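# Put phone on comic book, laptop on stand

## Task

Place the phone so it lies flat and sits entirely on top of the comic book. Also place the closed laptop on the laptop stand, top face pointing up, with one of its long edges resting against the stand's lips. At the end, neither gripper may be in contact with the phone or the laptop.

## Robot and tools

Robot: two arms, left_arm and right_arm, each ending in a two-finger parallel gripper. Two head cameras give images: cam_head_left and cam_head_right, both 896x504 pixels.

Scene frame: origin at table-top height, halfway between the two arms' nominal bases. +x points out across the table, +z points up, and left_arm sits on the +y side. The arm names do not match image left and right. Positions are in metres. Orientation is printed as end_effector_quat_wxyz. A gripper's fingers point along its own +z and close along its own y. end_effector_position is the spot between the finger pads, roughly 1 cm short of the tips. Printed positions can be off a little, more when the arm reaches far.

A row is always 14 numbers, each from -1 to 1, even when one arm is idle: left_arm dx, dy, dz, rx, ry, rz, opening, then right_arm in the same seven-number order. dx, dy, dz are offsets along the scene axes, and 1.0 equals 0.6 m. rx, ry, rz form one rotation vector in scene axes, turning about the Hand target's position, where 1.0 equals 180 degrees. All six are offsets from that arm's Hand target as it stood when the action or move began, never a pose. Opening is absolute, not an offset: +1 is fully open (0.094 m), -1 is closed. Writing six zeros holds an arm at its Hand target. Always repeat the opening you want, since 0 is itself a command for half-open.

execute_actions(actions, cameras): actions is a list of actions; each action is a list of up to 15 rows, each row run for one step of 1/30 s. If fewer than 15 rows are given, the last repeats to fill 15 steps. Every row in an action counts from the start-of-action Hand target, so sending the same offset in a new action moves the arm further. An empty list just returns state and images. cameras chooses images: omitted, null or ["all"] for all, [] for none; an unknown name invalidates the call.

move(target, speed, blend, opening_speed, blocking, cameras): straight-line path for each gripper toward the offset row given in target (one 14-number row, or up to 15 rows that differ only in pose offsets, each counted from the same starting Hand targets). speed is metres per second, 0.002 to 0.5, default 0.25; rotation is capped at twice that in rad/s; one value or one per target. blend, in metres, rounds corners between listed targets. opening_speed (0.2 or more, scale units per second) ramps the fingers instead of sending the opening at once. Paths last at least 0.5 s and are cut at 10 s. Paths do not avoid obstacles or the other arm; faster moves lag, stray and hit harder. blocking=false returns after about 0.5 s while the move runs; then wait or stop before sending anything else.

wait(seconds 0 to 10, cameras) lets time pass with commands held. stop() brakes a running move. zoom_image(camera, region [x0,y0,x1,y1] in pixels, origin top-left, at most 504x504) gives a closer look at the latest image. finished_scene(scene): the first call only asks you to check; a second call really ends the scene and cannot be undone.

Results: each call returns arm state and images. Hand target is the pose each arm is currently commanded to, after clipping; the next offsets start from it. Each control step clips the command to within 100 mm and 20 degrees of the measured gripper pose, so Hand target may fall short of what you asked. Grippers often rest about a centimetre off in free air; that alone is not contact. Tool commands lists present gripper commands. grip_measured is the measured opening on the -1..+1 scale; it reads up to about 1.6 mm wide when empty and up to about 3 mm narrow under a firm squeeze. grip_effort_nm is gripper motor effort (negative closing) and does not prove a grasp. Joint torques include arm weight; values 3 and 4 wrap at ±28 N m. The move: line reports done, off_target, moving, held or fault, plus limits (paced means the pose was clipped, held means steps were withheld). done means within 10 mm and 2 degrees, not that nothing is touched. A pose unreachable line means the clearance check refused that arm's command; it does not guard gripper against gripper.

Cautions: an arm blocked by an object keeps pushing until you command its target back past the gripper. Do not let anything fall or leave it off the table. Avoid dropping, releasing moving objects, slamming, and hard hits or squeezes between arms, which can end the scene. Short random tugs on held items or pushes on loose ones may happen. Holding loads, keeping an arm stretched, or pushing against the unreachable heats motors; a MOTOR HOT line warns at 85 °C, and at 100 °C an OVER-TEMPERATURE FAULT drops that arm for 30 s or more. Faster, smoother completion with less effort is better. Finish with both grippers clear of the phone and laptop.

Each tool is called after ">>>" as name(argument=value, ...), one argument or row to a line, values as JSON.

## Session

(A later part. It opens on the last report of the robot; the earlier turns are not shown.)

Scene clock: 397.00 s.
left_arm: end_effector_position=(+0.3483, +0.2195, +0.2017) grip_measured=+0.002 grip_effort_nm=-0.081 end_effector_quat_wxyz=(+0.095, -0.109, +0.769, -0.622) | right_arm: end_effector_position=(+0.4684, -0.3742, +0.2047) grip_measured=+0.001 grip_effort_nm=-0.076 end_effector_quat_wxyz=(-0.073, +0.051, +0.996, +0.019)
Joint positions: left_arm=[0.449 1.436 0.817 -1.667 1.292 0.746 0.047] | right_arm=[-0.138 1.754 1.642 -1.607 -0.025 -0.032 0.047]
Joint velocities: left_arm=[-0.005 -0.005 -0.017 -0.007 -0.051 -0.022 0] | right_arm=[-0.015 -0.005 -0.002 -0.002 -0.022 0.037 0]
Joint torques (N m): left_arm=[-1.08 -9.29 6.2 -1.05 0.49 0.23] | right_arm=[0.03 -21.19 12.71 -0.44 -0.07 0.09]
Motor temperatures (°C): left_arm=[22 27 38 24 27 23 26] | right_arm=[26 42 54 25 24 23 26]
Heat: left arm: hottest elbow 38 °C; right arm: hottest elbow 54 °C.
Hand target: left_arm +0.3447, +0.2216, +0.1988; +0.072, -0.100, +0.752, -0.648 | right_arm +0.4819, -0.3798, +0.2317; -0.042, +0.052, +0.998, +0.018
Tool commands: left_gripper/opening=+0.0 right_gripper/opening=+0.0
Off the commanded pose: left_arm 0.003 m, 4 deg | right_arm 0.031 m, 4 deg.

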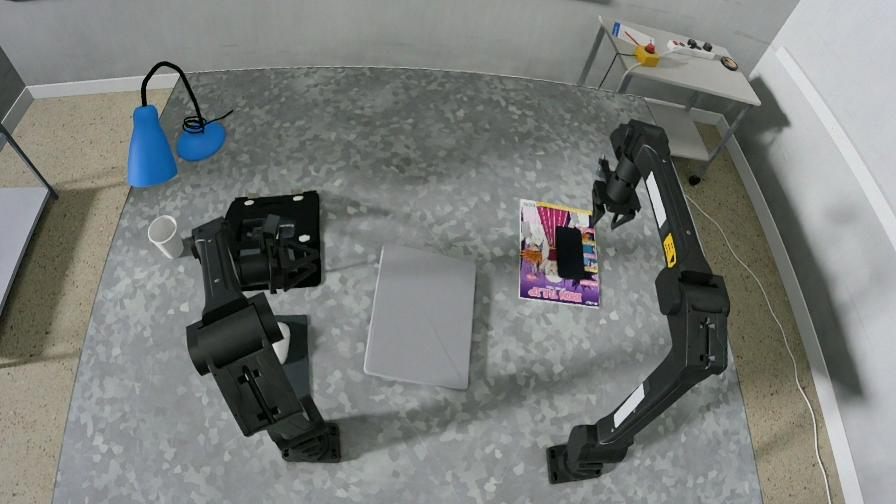

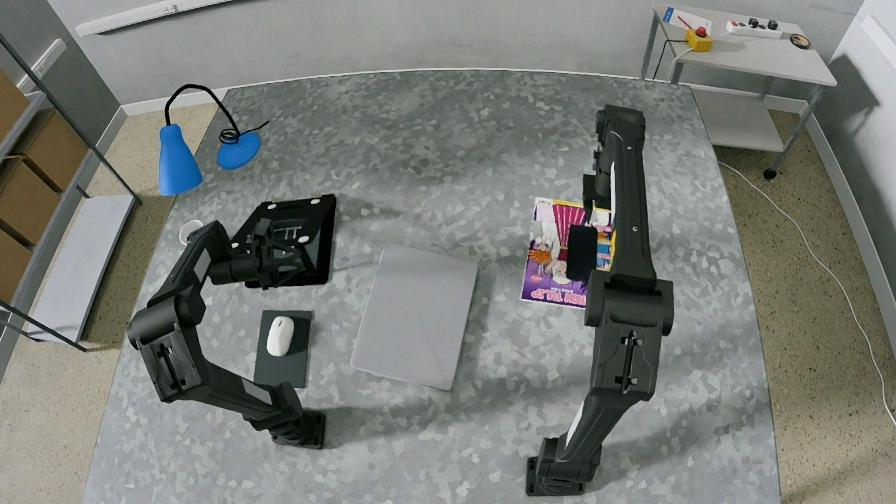

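>>> move(
  target=[0.03, -0.085, -0.13, 0.05, 0.01, 0.0, -0.3, 0,0,0,0,0,0,0],
  speed=0.08,
)

>>> zoom_image(
  camera="cam_head_right",
  region=[200, 180, 400, 400],
)

>>> zoom_image(
  camera="cam_head_left",
  region=[200, 180, 400, 400],
)

Scene clock: 438.97 s.
left_arm: end_effector_position=(+0.3769, +0.1806, +0.1399) grip_measured=-0.298 grip_effort_nm=-0.081 end_effector_quat_wxyz=(+0.114, -0.070, +0.801, -0.584) | right_arm: end_effector_position=(+0.4684, -0.3742, +0.2047) grip_measured=+0.001 grip_effort_nm=-0.085 end_effector_quat_wxyz=(-0.073, +0.051, +0.996, +0.019)
Joint positions: left_arm=[0.284 1.427 0.708 -0.961 1.273 0.219 0.033] | right_arm=[-0.138 1.754 1.642 -1.607 -0.025 -0.032 0.047]
Joint velocities: left_arm=[-0.005 -0.015 -0.012 0.002 -0.066 -0.022 0] | right_arm=[-0.015 -0.005 -0.017 0.002 -0.051 -0.081 0]
Joint torques (N m): left_arm=[-3.02 -8.59 4.31 0.24 -0.09 -0.53] | right_arm=[0.03 -21.13 12.71 -0.49 -0.07 0.08]
Motor temperatures (°C): left_arm=[22 26 36 24 27 24 26] | right_arm=[26 42 54 25 24 23 25]
Heat: left arm: hottest elbow 36 °C; right arm: hottest elbow 54 °C.
Hand target: left_arm +0.3641, +0.1710, +0.1213; +0.070, -0.106, +0.802, -0.584 | right_arm +0.4819, -0.3798, +0.2317; -0.042, +0.052, +0.998, +0.018
Off the commanded pose: left_arm 0.026 m, 7 deg | right_arm 0.031 m, 4 deg.
move: off_target (left_arm, right_arm)

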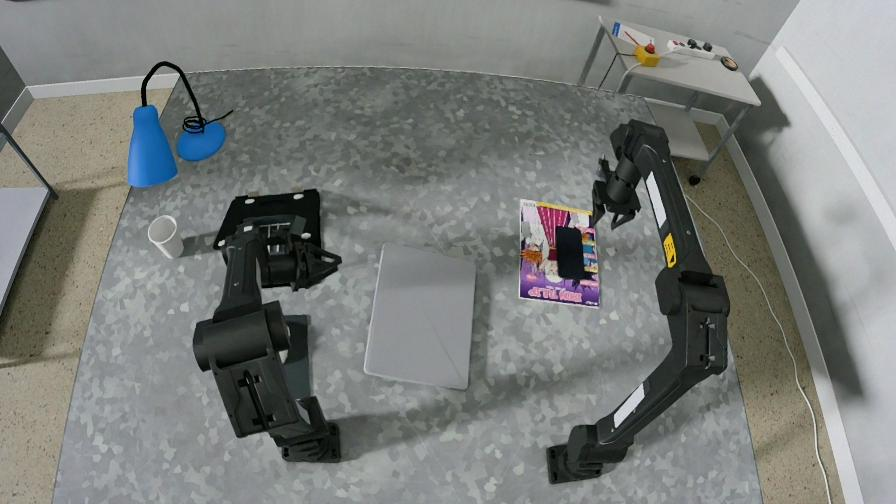

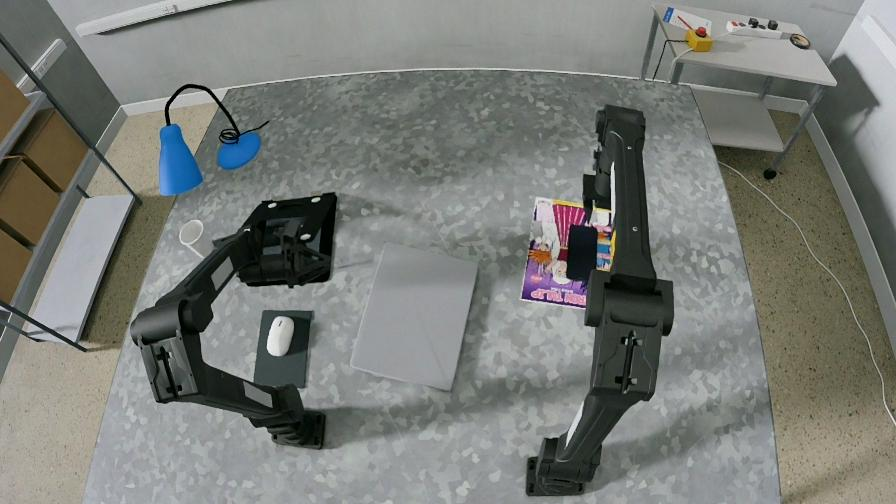

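Scaled by 2.291.

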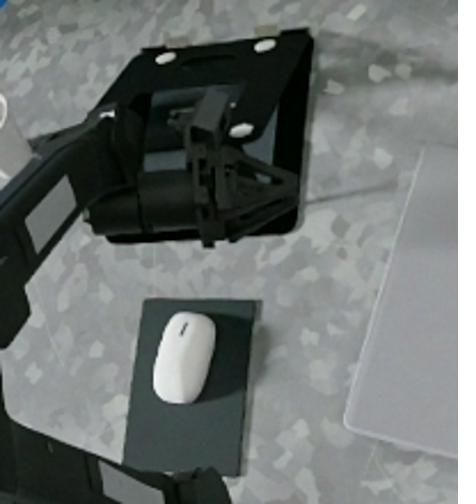

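Scaled by 2.291.

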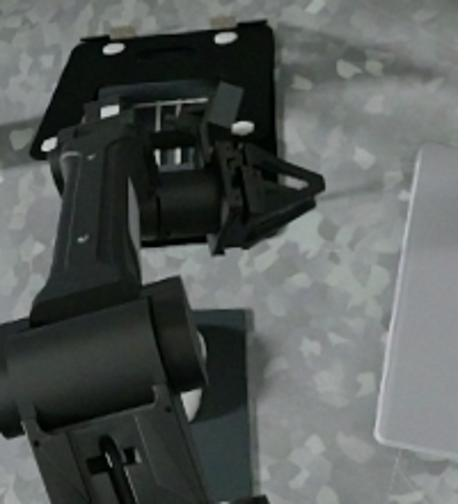

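>>> move(
  target=[-0.065, -0.038, -0.1, 0, 0, 0.0, -0.3, 0,0,0,0,0,0,0],
  speed=0.08,
)

>>> zoom_image(
  camera="cam_head_right",
  region=[230, 180, 430, 380],
)

>>> zoom_image(
  camera="cam_head_left",
  region=[230, 180, 430, 380],
)

Scene clock: 454.13 s.
left_arm: end_effector_position=(+0.3633, +0.1703, +0.1170) grip_measured=-0.298 grip_effort_nm=-0.081 end_effector_quat_wxyz=(+0.194, +0.006, +0.798, -0.570) | right_arm: end_effector_position=(+0.4684, -0.3742, +0.2047) grip_measured=+0.001 grip_effort_nm=-0.085 end_effector_quat_wxyz=(-0.073, +0.051, +0.996, +0.019)
Joint positions: left_arm=[0.268 1.396 0.583 -0.678 1.292 0.251 0.033] | right_arm=[-0.138 1.754 1.642 -1.607 -0.025 -0.032 0.047]
Joint velocities: left_arm=[-0.005 -0.005 -0.007 0.002 0.007 -0.022 0.001] | right_arm=[-0.005 -0.024 -0.002 0.002 0.037 0.007 0]
Joint torques (N m): left_arm=[-4.19 -3.31 -0.14 -0.88 -0.9 -1.27] | right_arm=[-0.03 -21.19 12.72 -0.46 -0.07 0.09]
Motor temperatures (°C): left_arm=[22 26 36 24 27 24 26] | right_arm=[26 42 54 25 24 23 25]
Heat: left arm: hottest elbow 36 °C; right arm: hottest elbow 54 °C.
Hand target: left_arm +0.3254, +0.1479, +0.0616; +0.070, -0.106, +0.802, -0.584 | right_arm +0.4819, -0.3798, +0.2317; -0.042, +0.052, +0.998, +0.018
Off the commanded pose: left_arm 0.071 m, 19 deg | right_arm 0.031 m, 4 deg.
move: off_target (left_arm, right_arm)

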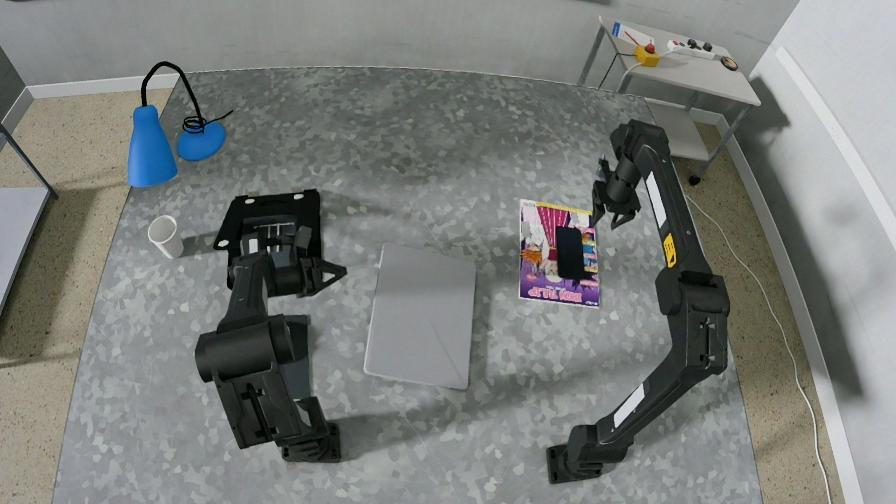

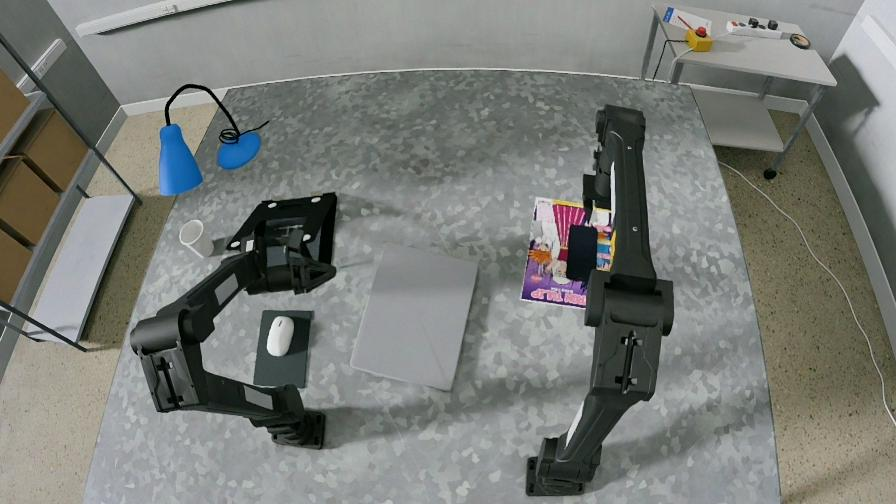

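Scaled by 2.520.

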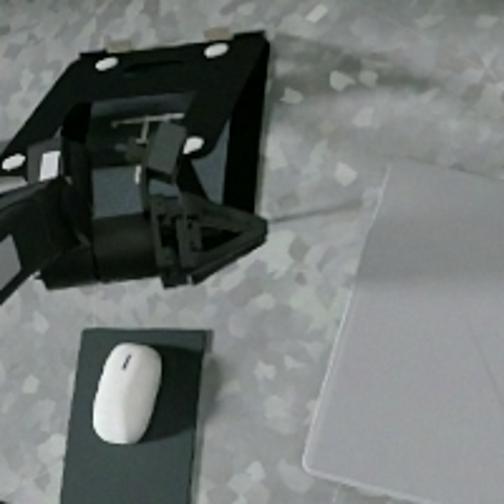

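Scaled by 2.520.

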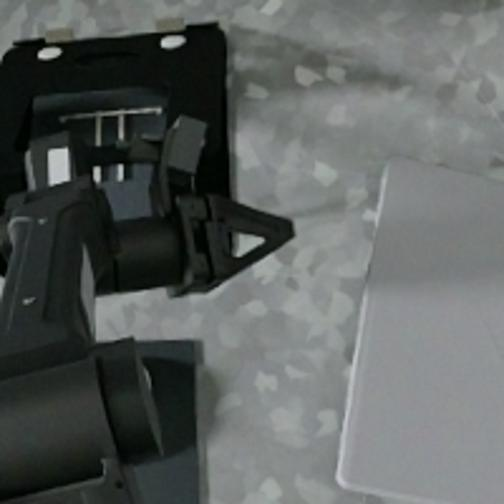

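>>> move(
  target=[0.04, 0.01, 0.15, 0, 0, 0.0, -0.3, 0,0,0,0,0,0,0],
  speed=0.08,
)

>>> zoom_image(
  camera="cam_head_right",
  region=[200, 180, 400, 400],
)

Scene clock: 458.53 s.
left_arm: end_effector_position=(+0.3323, +0.1547, +0.1325) grip_measured=-0.298 grip_effort_nm=-0.081 end_effector_quat_wxyz=(+0.054, -0.125, +0.799, -0.586) | right_arm: end_effector_position=(+0.4684, -0.3742, +0.2047) grip_measured=+0.001 grip_effort_nm=-0.085 end_effector_quat_wxyz=(-0.073, +0.051, +0.996, +0.019)
Joint positions: left_arm=[0.239 1.307 0.578 -0.902 1.257 0.001 0.033] | right_arm=[-0.138 1.754 1.642 -1.607 -0.025 -0.032 0.047]
Joint velocities: left_arm=[0.005 -0.005 -0.002 0.007 0.037 -0.022 0] | right_arm=[-0.024 0.005 0.007 -0.002 0.022 0.095 0]
Joint torques (N m): left_arm=[-3.08 -8.76 12.29 -0.13 0.69 -0.02] | right_arm=[-0.03 -21.13 12.72 -0.47 -0.07 0.09]
Motor temperatures (°C): left_arm=[22 26 36 24 27 24 26] | right_arm=[26 42 54 25 24 23 25]
Heat: left arm: hottest elbow 36 °C; right arm: hottest elbow 54 °C.
Hand target: left_arm +0.3494, +0.1546, +0.1513; +0.070, -0.106, +0.801, -0.584 | right_arm +0.4819, -0.3798, +0.2317; -0.042, +0.052, +0.998, +0.018
Off the commanded pose: left_arm 0.026 m, 3 deg | right_arm 0.031 m, 4 deg.
move: off_target (left_arm, right_arm)

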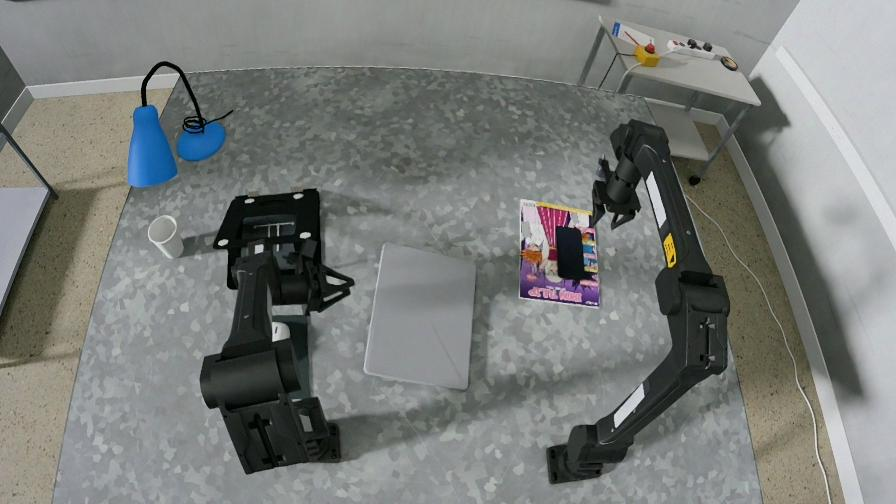

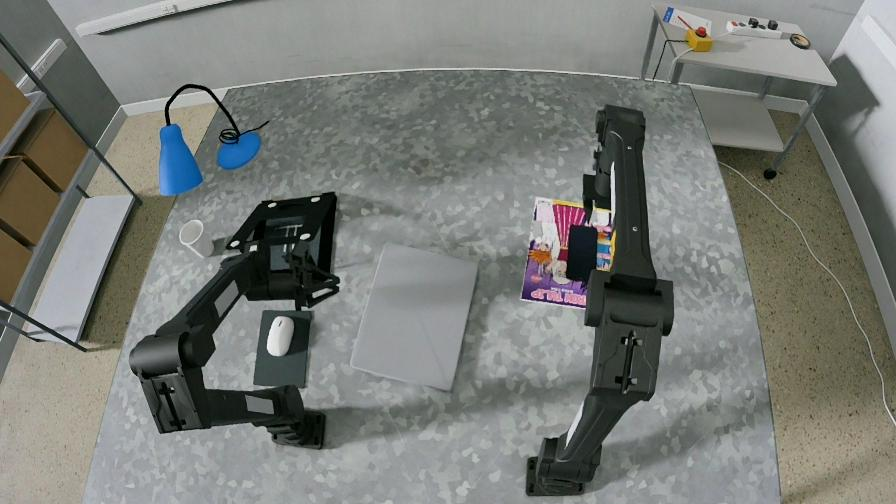

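Scaled by 2.291.

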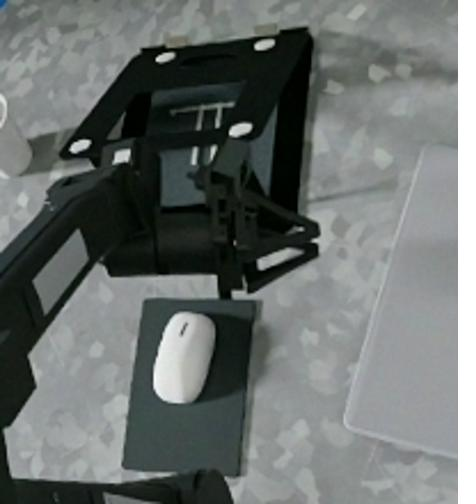

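>>> move(
  target=[-0.085, -0.045, -0.03, 0, 0, 0.0, -0.3, 0,0,0,0,0,0,0],
  speed=0.08,
)

>>> zoom_image(
  camera="cam_head_right",
  region=[230, 180, 430, 380],
)

>>> zoom_image(
  camera="cam_head_left",
  region=[230, 180, 430, 380],
)

Scene clock: 462.60 s.
left_arm: end_effector_position=(+0.3018, +0.1320, +0.1325) grip_measured=-0.298 grip_effort_nm=-0.081 end_effector_quat_wxyz=(+0.069, -0.114, +0.800, -0.585) | right_arm: end_effector_position=(+0.4684, -0.3742, +0.2047) grip_measured=+0.001 grip_effort_nm=-0.081 end_effector_quat_wxyz=(-0.073, +0.051, +0.996, +0.019)
Joint positions: left_arm=[0.18 1.147 0.449 -0.716 1.257 -0.188 0.033] | right_arm=[-0.138 1.754 1.642 -1.607 -0.025 -0.032 0.047]
Joint velocities: left_arm=[0.015 0.005 0.002 -0.007 -0.022 -0.007 -0.001] | right_arm=[0.005 -0.015 -0.002 -0.002 -0.066 0.037 0.001]
Joint torques (N m): left_arm=[-2.73 -7.18 7.21 0.98 0.45 0.02] | right_arm=[-0.03 -21.19 12.72 -0.46 -0.07 0.09]
Motor temperatures (°C): left_arm=[22 26 36 24 27 24 26] | right_arm=[26 42 55 25 24 23 25]
Heat: left arm: hottest elbow 36 °C; right arm: hottest elbow 55 °C.
Hand target: left_arm +0.2986, +0.1277, +0.1333; +0.071, -0.107, +0.801, -0.584 | right_arm +0.4819, -0.3798, +0.2317; -0.042, +0.052, +0.998, +0.018
Off the commanded pose: left_arm 0.006 m, 1 deg | right_arm 0.031 m, 4 deg.
move: off_target (right_arm)

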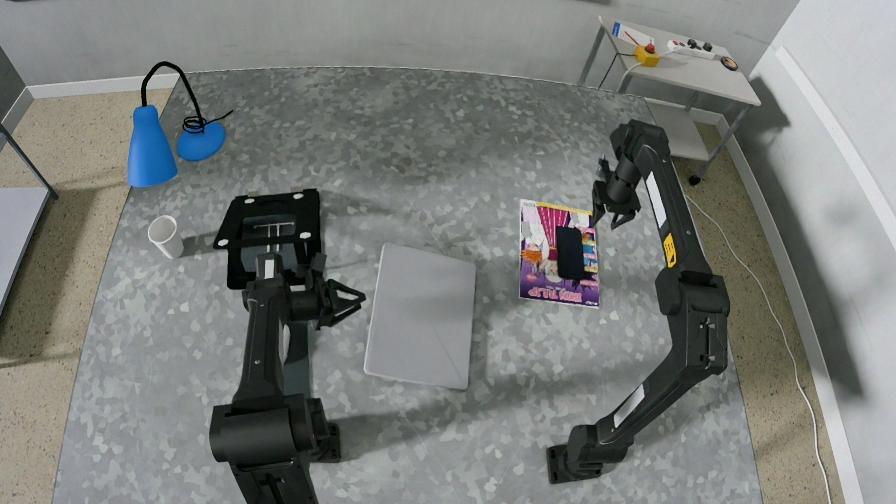

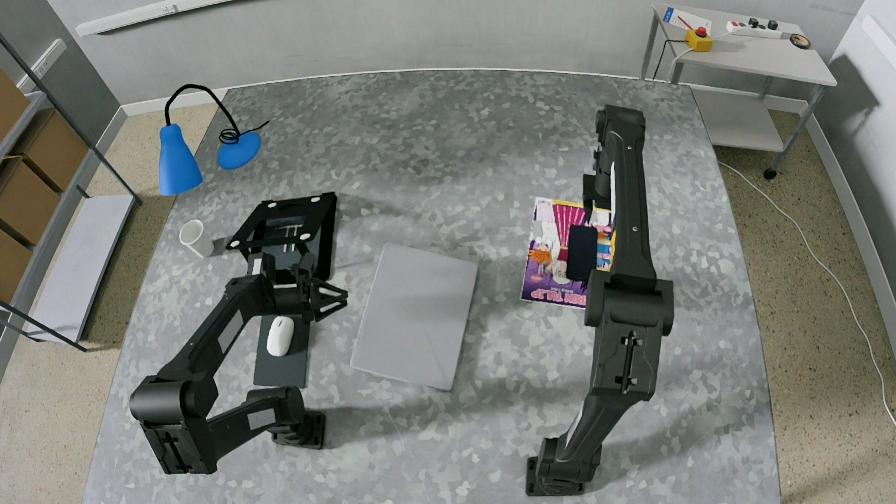

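Scaled by 2.520.

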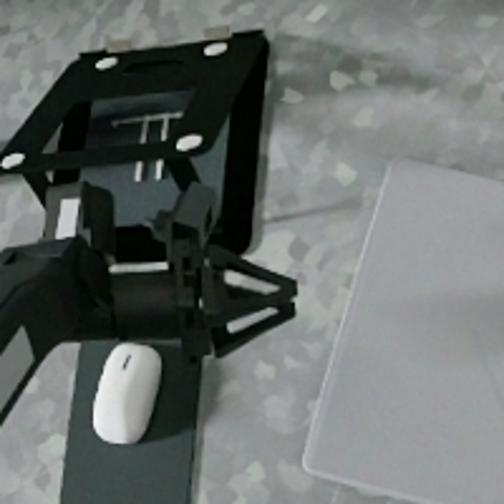

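Scaled by 2.520.

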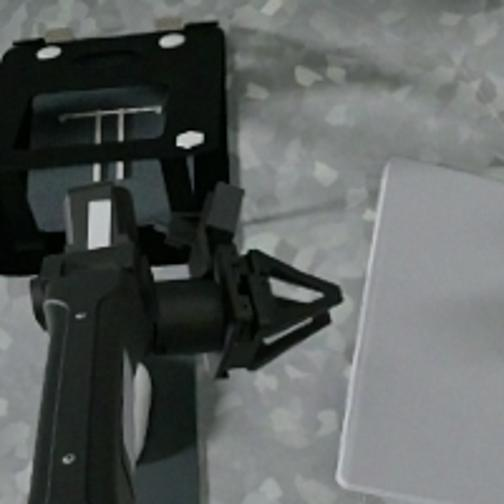

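>>> move(
  target=[
    [0.022, 0.055, -0.01, 0.01, 0, 0.0, -0.3, 0,0,0,0,0,0,0],
    [0.022, 0.055, -0.12, 0.01, 0, 0.0, -0.3, 0,0,0,0,0,0,0],
  ],
  speed=0.06,
)

>>> zoom_image(
  camera="cam_head_right",
  region=[230, 180, 430, 380],
)

>>> zoom_image(
  camera="cam_head_left",
  region=[230, 180, 430, 380],
)

Scene clock: 473.33 s.
left_arm: end_effector_position=(+0.3097, +0.1567, +0.0639) grip_measured=-0.298 grip_effort_nm=-0.081 end_effector_quat_wxyz=(+0.068, -0.101, +0.811, -0.572) | right_arm: end_effector_position=(+0.4684, -0.3742, +0.2047) grip_measured=+0.001 grip_effort_nm=-0.081 end_effector_quat_wxyz=(-0.073, +0.051, +0.996, +0.019)
Joint positions: left_arm=[0.264 1.465 0.475 -0.719 1.225 0.142 0.033] | right_arm=[-0.138 1.754 1.642 -1.607 -0.025 -0.032 0.047]
Joint velocities: left_arm=[-0.015 -0.015 0.002 0.002 -0.051 -0.022 -0.001] | right_arm=[-0.015 -0.034 0.002 0.002 -0.007 0.037 0.001]
Joint torques (N m): left_arm=[-0.91 -7.65 5.64 0.57 0.54 0.1] | right_arm=[-0.15 -21.07 12.7 -0.44 -0.07 0.08]
Motor temperatures (°C): left_arm=[22 26 36 24 27 24 26] | right_arm=[26 42 55 25 24 23 25]
Heat: left arm: hottest elbow 36 °C; right arm: hottest elbow 55 °C.
Hand target: left_arm +0.3115, +0.1599, +0.0614; +0.071, -0.105, +0.811, -0.572 | right_arm +0.4819, -0.3798, +0.2317; -0.042, +0.052, +0.998, +0.018
Off the commanded pose: left_arm 0.005 m, 1 deg | right_arm 0.031 m, 4 deg.
move: off_target (right_arm)

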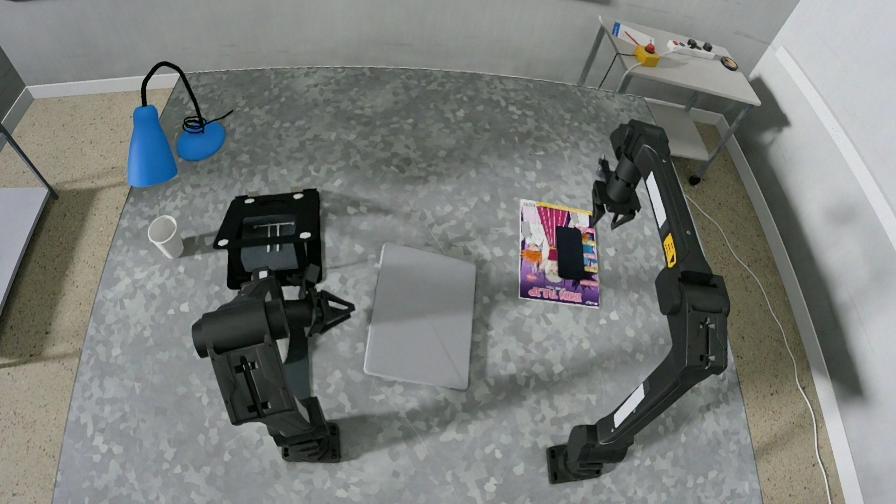

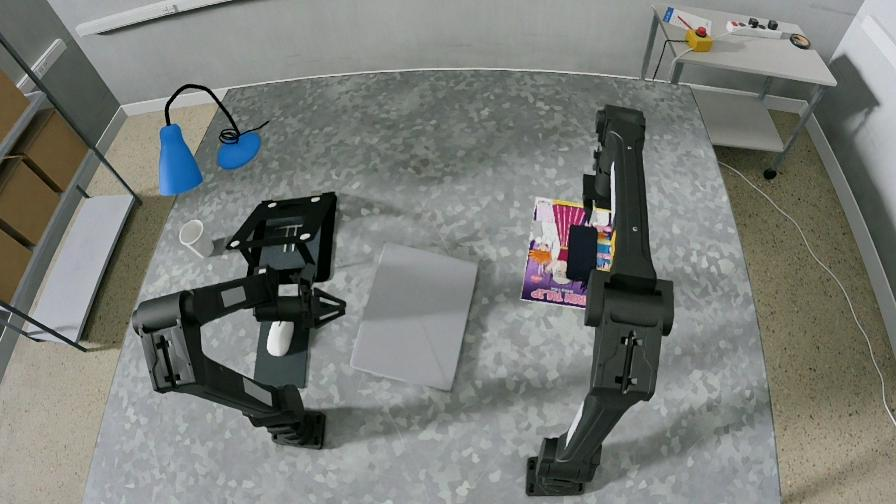

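Scaled by 2.520.

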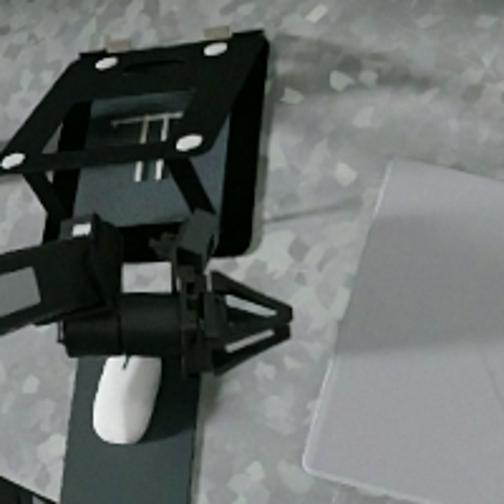

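Scaled by 2.520.

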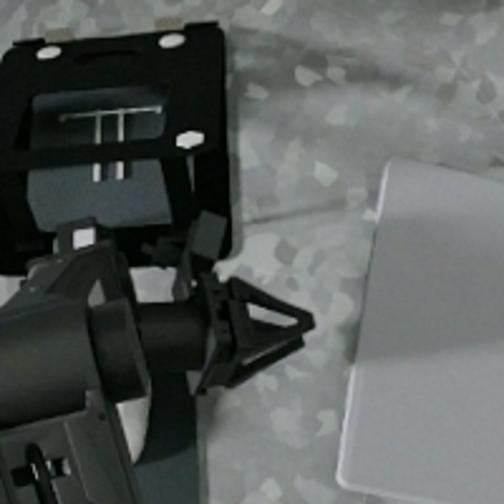

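>>> move(
  target=[0.01, -0.012, -0.053, 0.01, 0, 0.0, -0.3, 0,0,0,0,0,0,0],
  speed=0.04,
)

>>> zoom_image(
  camera="cam_head_right",
  region=[280, 250, 400, 370],
)

>>> zoom_image(
  camera="cam_head_left",
  region=[280, 250, 400, 370],
)

Scene clock: 478.70 s.
left_arm: end_effector_position=(+0.3225, +0.1578, +0.0347) grip_measured=-0.298 grip_effort_nm=-0.081 end_effector_quat_wxyz=(+0.084, -0.104, +0.819, -0.558) | right_arm: end_effector_position=(+0.4684, -0.3742, +0.2047) grip_measured=+0.001 grip_effort_nm=-0.085 end_effector_quat_wxyz=(-0.073, +0.051, +0.996, +0.019)
Joint positions: left_arm=[0.248 1.549 0.453 -0.479 1.2 0.027 0.033] | right_arm=[-0.138 1.754 1.642 -1.607 -0.025 -0.032 0.047]
Joint velocities: left_arm=[-0.005 0.005 0.007 0.012 0.022 -0.081 0] | right_arm=[-0.005 0.005 0.002 -0.007 0.037 -0.051 0.001]
Joint torques (N m): left_arm=[-2.73 -8.06 3.9 0.64 0.48 0.03] | right_arm=[-0.03 -21.13 12.68 -0.49 -0.07 0.09]
Motor temperatures (°C): left_arm=[22 26 35 24 27 24 26] | right_arm=[26 42 55 25 24 23 25]
Heat: left arm: hottest elbow 35 °C; right arm: hottest elbow 55 °C.
Hand target: left_arm +0.3179, +0.1526, +0.0301; +0.074, -0.105, +0.819, -0.559 | right_arm +0.4819, -0.3798, +0.2317; -0.042, +0.052, +0.998, +0.018
Off the commanded pose: left_arm 0.009 m, 1 deg | right_arm 0.031 m, 4 deg.
move: off_target (right_arm)

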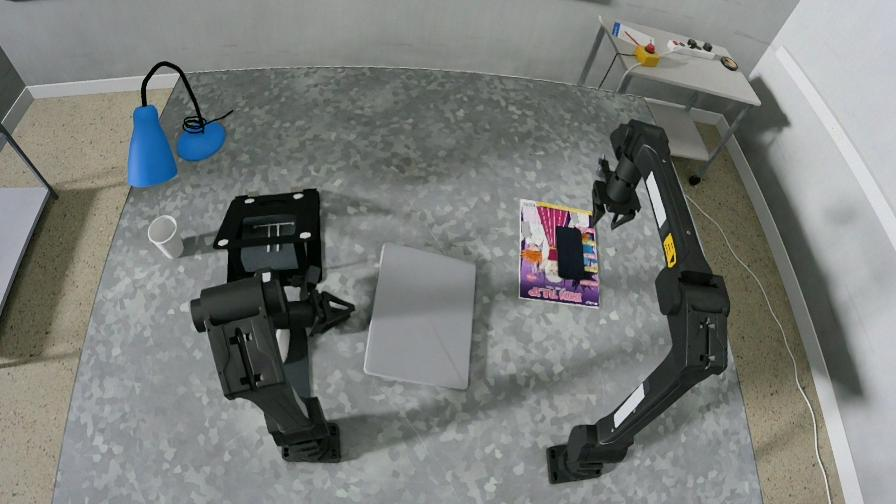

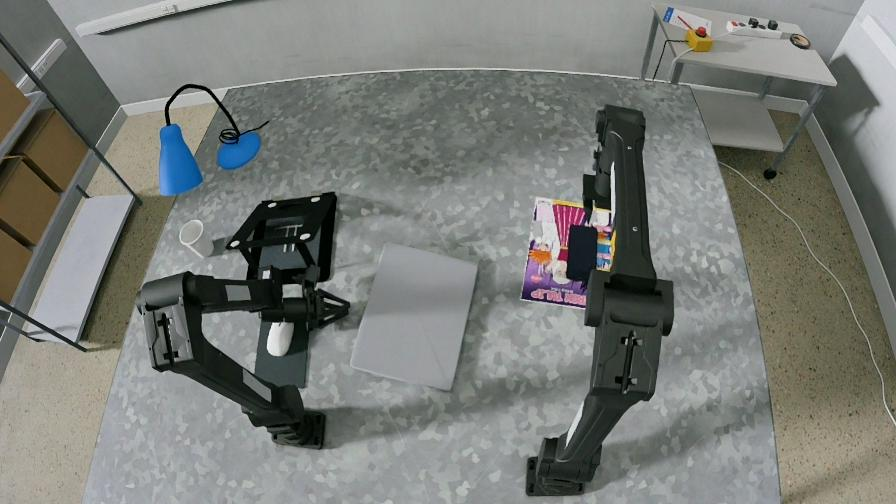

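Scaled by 4.200.

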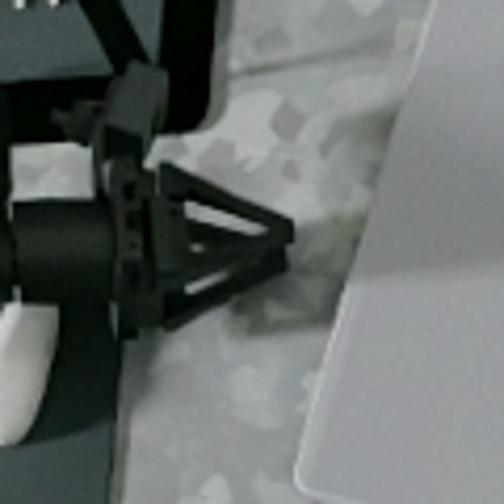

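Scaled by 4.200.

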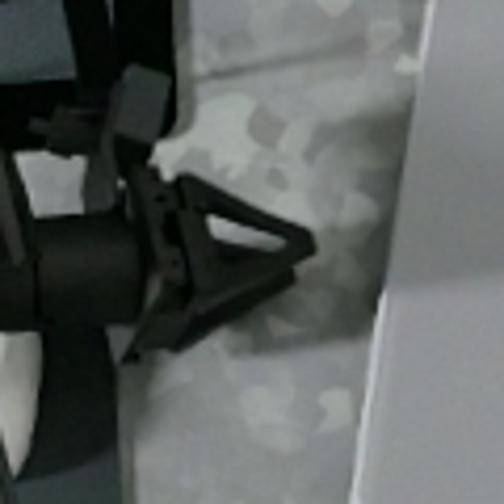

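>>> zoom_image(
  camera="cam_head_right",
  region=[320, 270, 400, 350],
)

>>> zoom_image(
  camera="cam_head_left",
  region=[320, 270, 400, 350],
)

Scaled by 6.300.

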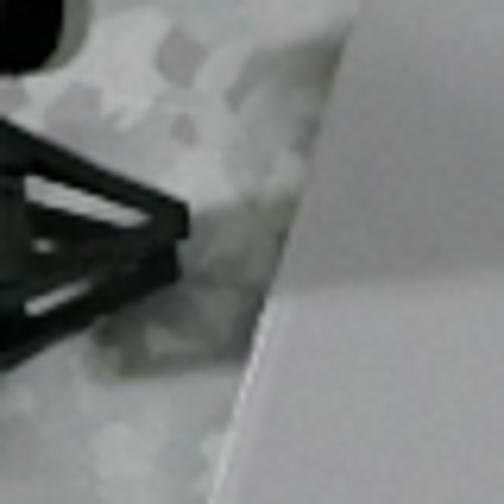

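Scaled by 6.300.

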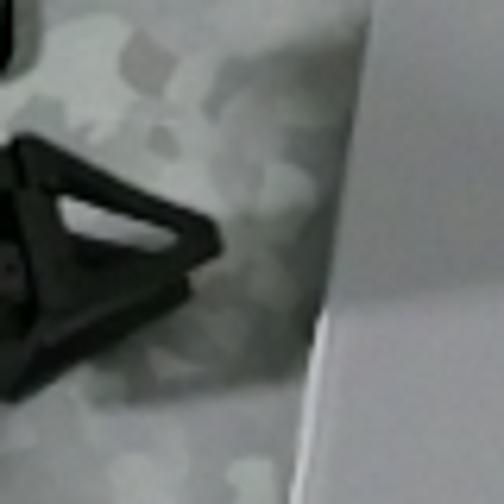

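>>> move(
  target=[0.0, 0.0, 0.035, 0.0, 0, 0.0, 0, 0,0,0,0,0,0,0],
  speed=0.04,
)

>>> zoom_image(
  camera="cam_head_right",
  region=[320, 270, 400, 350],
)

>>> zoom_image(
  camera="cam_head_left",
  region=[320, 270, 400, 350],
)

Scene clock: 494.73 s.
left_arm: end_effector_position=(+0.3180, +0.1564, +0.0467) grip_measured=-0.002 grip_effort_nm=0.129 end_effector_quat_wxyz=(+0.076, -0.110, +0.818, -0.560) | right_arm: end_effector_position=(+0.4684, -0.3742, +0.2047) grip_measured=+0.001 grip_effort_nm=-0.076 end_effector_quat_wxyz=(-0.073, +0.051, +0.996, +0.019)
Joint positions: left_arm=[0.248 1.498 0.453 -0.547 1.2 0.023 0.047] | right_arm=[-0.138 1.754 1.642 -1.607 -0.025 -0.032 0.047]
Joint velocities: left_arm=[-0.005 0.005 -0.012 -0.017 0.007 0.051 0] | right_arm=[-0.015 -0.005 -0.017 -0.007 0.007 0.051 0]
Joint torques (N m): left_arm=[-1.85 -9.93 5.29 0.05 0.46 0.01] | right_arm=[-0.03 -21.19 12.71 -0.46 -0.07 0.09]
Motor temperatures (°C): left_arm=[22 26 35 24 27 24 26] | right_arm=[26 42 55 25 24 23 25]
Heat: left arm: hottest elbow 35 °C; right arm: hottest elbow 55 °C.
Hand target: left_arm +0.3178, +0.1527, +0.0510; +0.074, -0.104, +0.819, -0.559 | right_arm +0.4819, -0.3798, +0.2317; -0.042, +0.052, +0.998, +0.018
Off the commanded pose: left_arm 0.006 m, 1 deg | right_arm 0.031 m, 4 deg.
move: off_target (right_arm)

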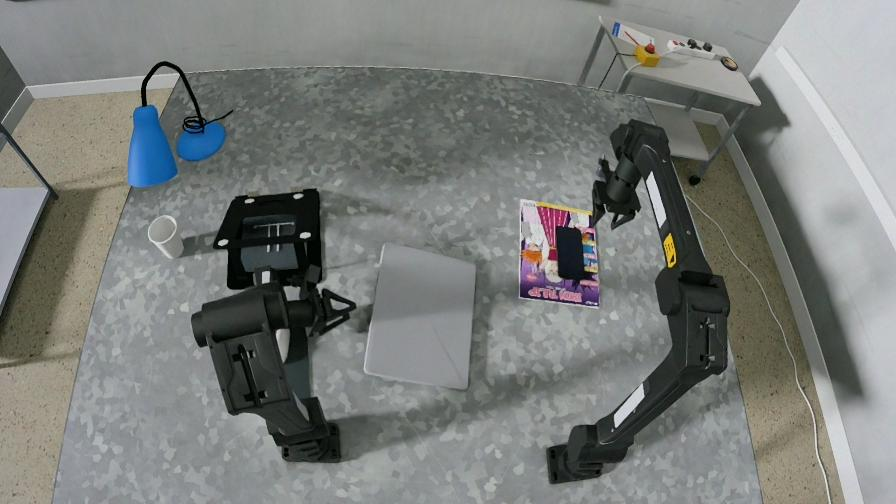

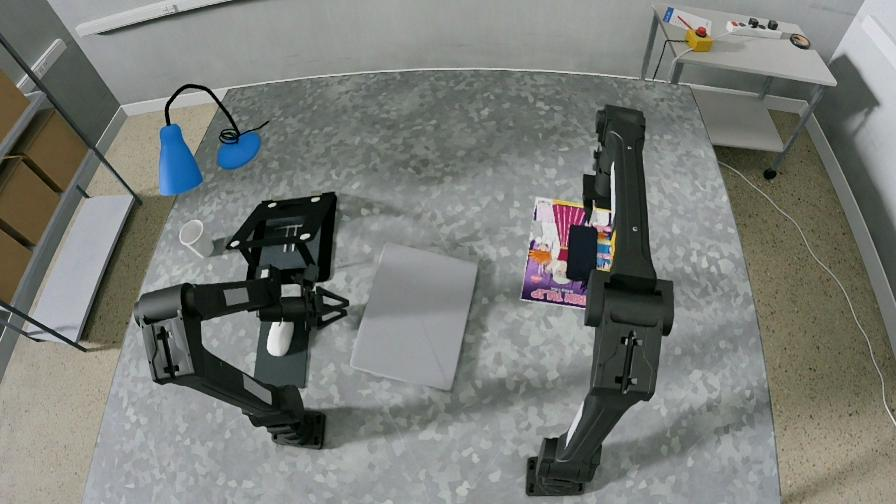

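Scaled by 6.300.

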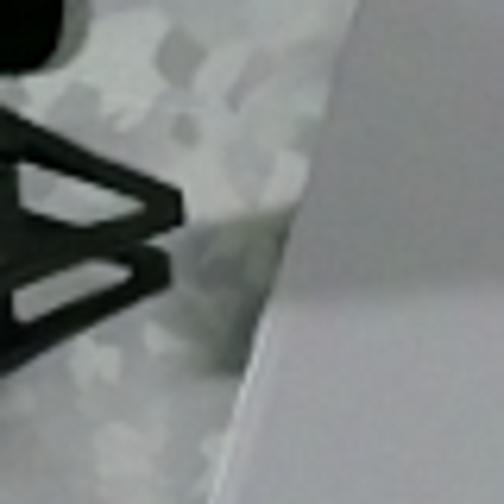

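Scaled by 6.300.

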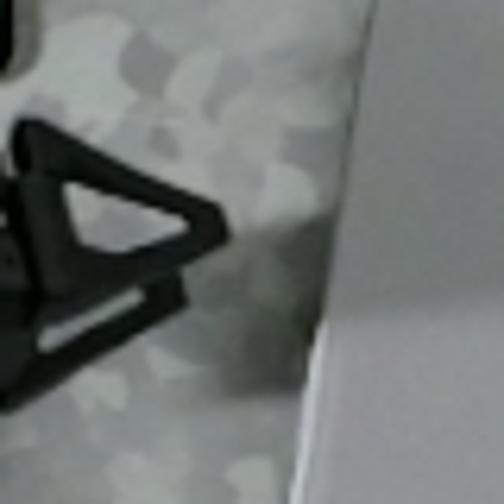

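>>> move(
  target=[0.0, 0.0, 0.028, 0.0, 0, 0.0, 0, 0,0,0,0,0,0,0],
  speed=0.04,
)

>>> zoom_image(
  camera="cam_head_right",
  region=[320, 270, 400, 350],
)

>>> zoom_image(
  camera="cam_head_left",
  region=[320, 270, 400, 350],
)

Scene clock: 501.97 s.
left_arm: end_effector_position=(+0.3127, +0.1549, +0.0607) grip_measured=-0.002 grip_effort_nm=0.129 end_effector_quat_wxyz=(+0.070, -0.114, +0.817, -0.560) | right_arm: end_effector_position=(+0.4684, -0.3742, +0.2047) grip_measured=+0.001 grip_effort_nm=-0.081 end_effector_quat_wxyz=(-0.073, +0.051, +0.996, +0.019)
Joint positions: left_arm=[0.248 1.437 0.453 -0.621 1.2 0.023 0.047] | right_arm=[-0.138 1.754 1.642 -1.607 -0.025 -0.032 0.047]
Joint velocities: left_arm=[-0.024 -0.015 0.002 -0.027 0.037 -0.022 0.001] | right_arm=[-0.005 -0.005 -0.012 -0.007 -0.022 -0.081 0.001]
Joint torques (N m): left_arm=[-1.73 -9.64 7.06 0.14 0.48 0.01] | right_arm=[-0.09 -21.25 12.72 -0.46 -0.07 0.09]
Motor temperatures (°C): left_arm=[22 26 35 24 27 24 26] | right_arm=[26 42 55 25 24 23 25]
Heat: left arm: hottest elbow 35 °C; right arm: hottest elbow 55 °C.
Hand target: left_arm +0.3178, +0.1529, +0.0676; +0.074, -0.104, +0.819, -0.559 | right_arm +0.4819, -0.3798, +0.2317; -0.042, +0.052, +0.998, +0.018
Off the commanded pose: left_arm 0.009 m, 1 deg | right_arm 0.031 m, 4 deg.
move: off_target (right_arm)

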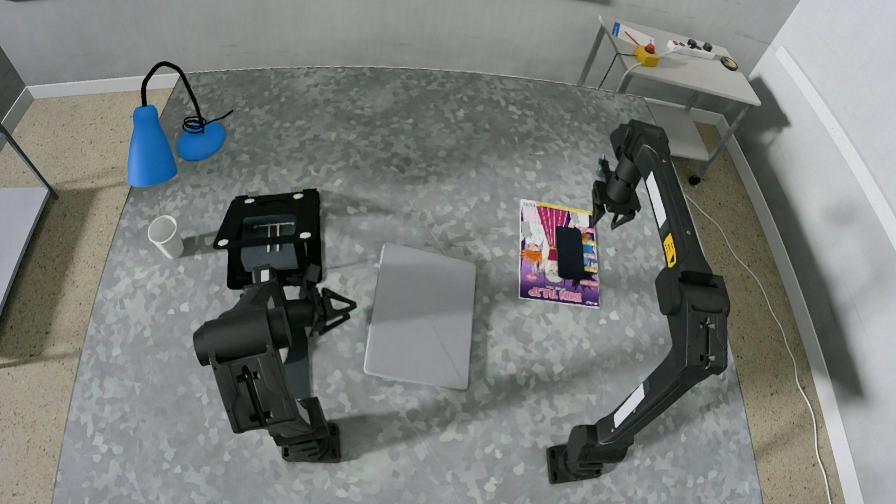

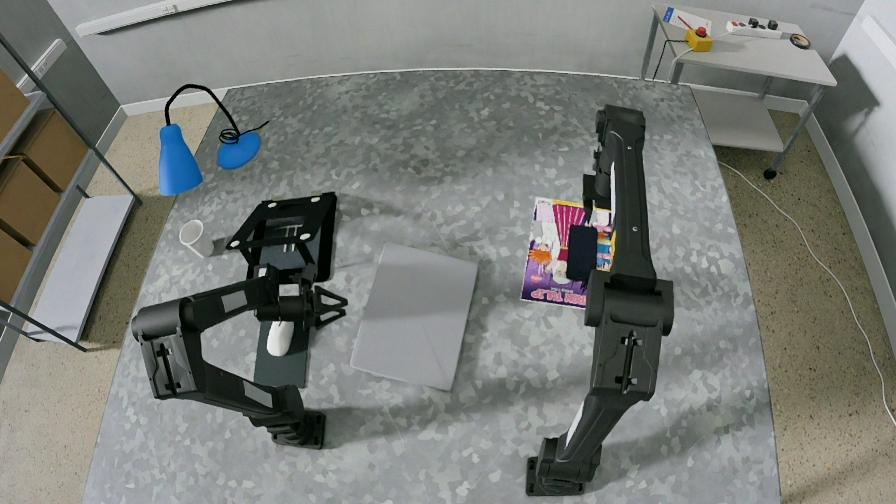

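Scaled by 6.300.

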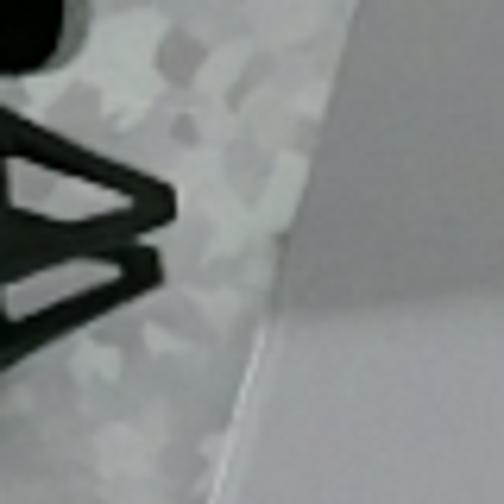

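Scaled by 6.300.

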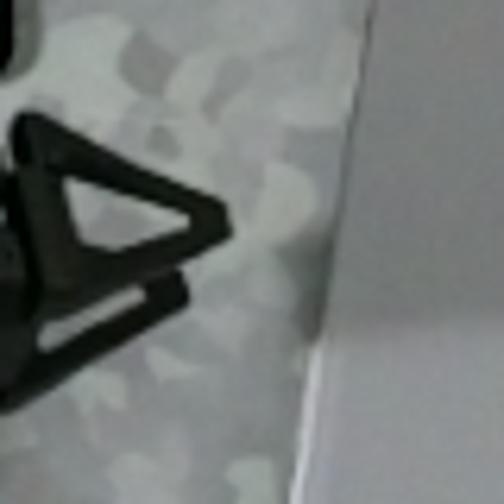

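>>> move(
  target=[0.017, -0.065, 0.0, 0.0, 0, 0.0, 0, 0,0,0,0,0,0,0],
  speed=0.04,
)

>>> zoom_image(
  camera="cam_head_right",
  region=[320, 270, 400, 350],
)

>>> zoom_image(
  camera="cam_head_left",
  region=[320, 270, 400, 350],
)

Scene clock: 507.73 s.
left_arm: end_effector_position=(+0.3308, +0.1184, +0.0652) grip_measured=-0.002 grip_effort_nm=0.129 end_effector_quat_wxyz=(+0.071, -0.114, +0.818, -0.559) | right_arm: end_effector_position=(+0.4684, -0.3742, +0.2047) grip_measured=+0.001 grip_effort_nm=-0.081 end_effector_quat_wxyz=(-0.073, +0.051, +0.996, +0.019)
Joint positions: left_arm=[0.091 1.391 0.407 -0.234 1.172 -0.392 0.047] | right_arm=[-0.138 1.754 1.642 -1.607 -0.025 -0.032 0.047]
Joint velocities: left_arm=[-0.005 -0.015 0.002 -0.002 0.066 -0.022 0.001] | right_arm=[-0.005 -0.015 0.002 0.002 -0.081 0.007 -0.001]
Joint torques (N m): left_arm=[-1.9 -9.88 5.52 1.29 0.41 -0.01] | right_arm=[-0.09 -21.25 12.72 -0.49 -0.07 0.09]
Motor temperatures (°C): left_arm=[22 26 35 24 27 24 26] | right_arm=[26 42 55 25 24 23 25]
Heat: left arm: hottest elbow 35 °C; right arm: hottest elbow 55 °C.
Hand target: left_arm +0.3283, +0.1141, +0.0683; +0.075, -0.105, +0.819, -0.559 | right_arm +0.4819, -0.3798, +0.2317; -0.042, +0.052, +0.998, +0.018
Off the commanded pose: left_arm 0.006 m, 1 deg | right_arm 0.031 m, 4 deg.
move: off_target (right_arm)

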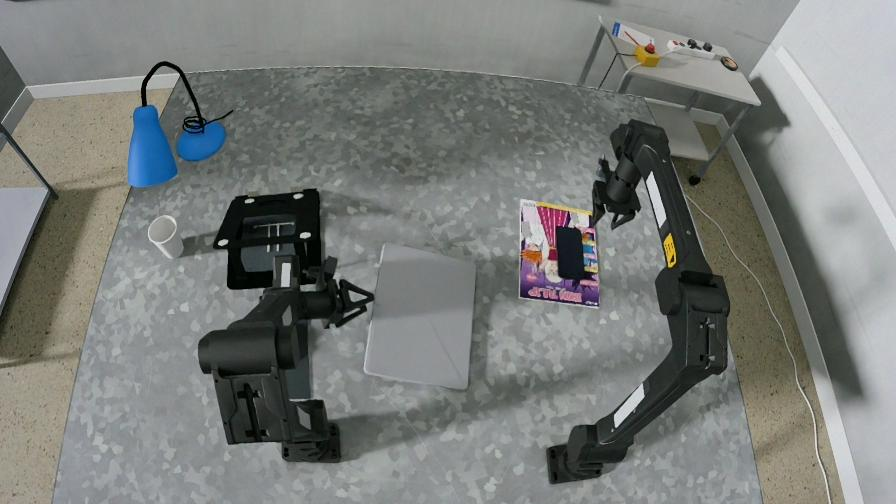

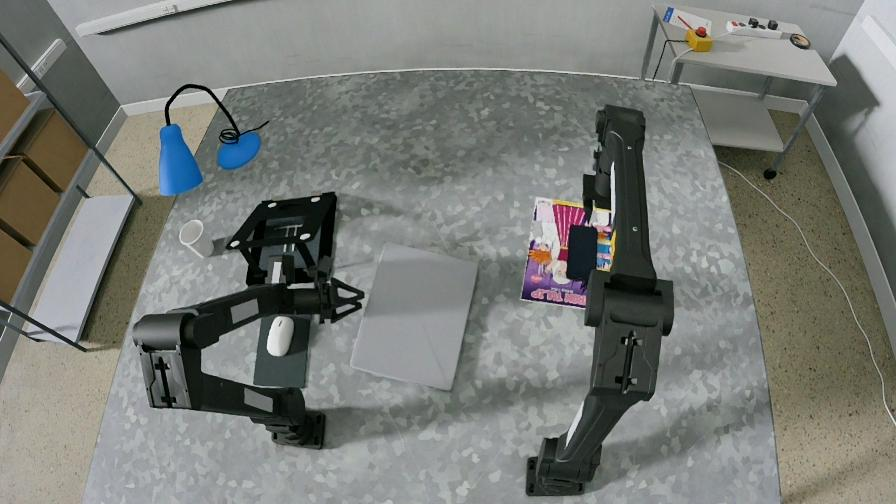

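Scaled by 6.300.

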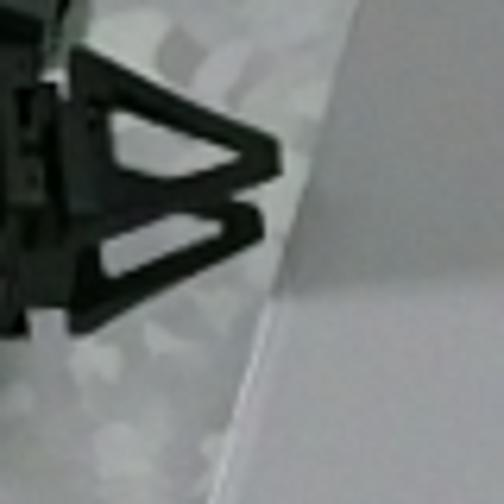

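Scaled by 6.300.

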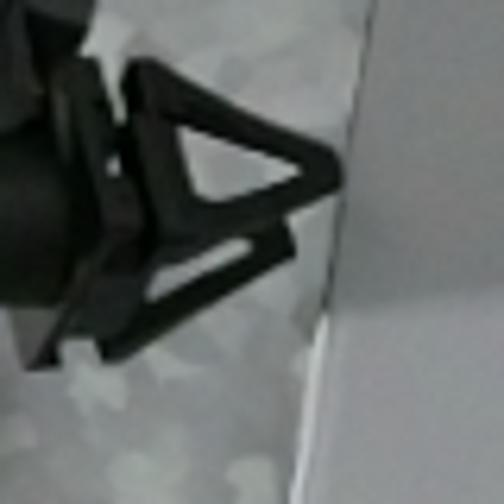

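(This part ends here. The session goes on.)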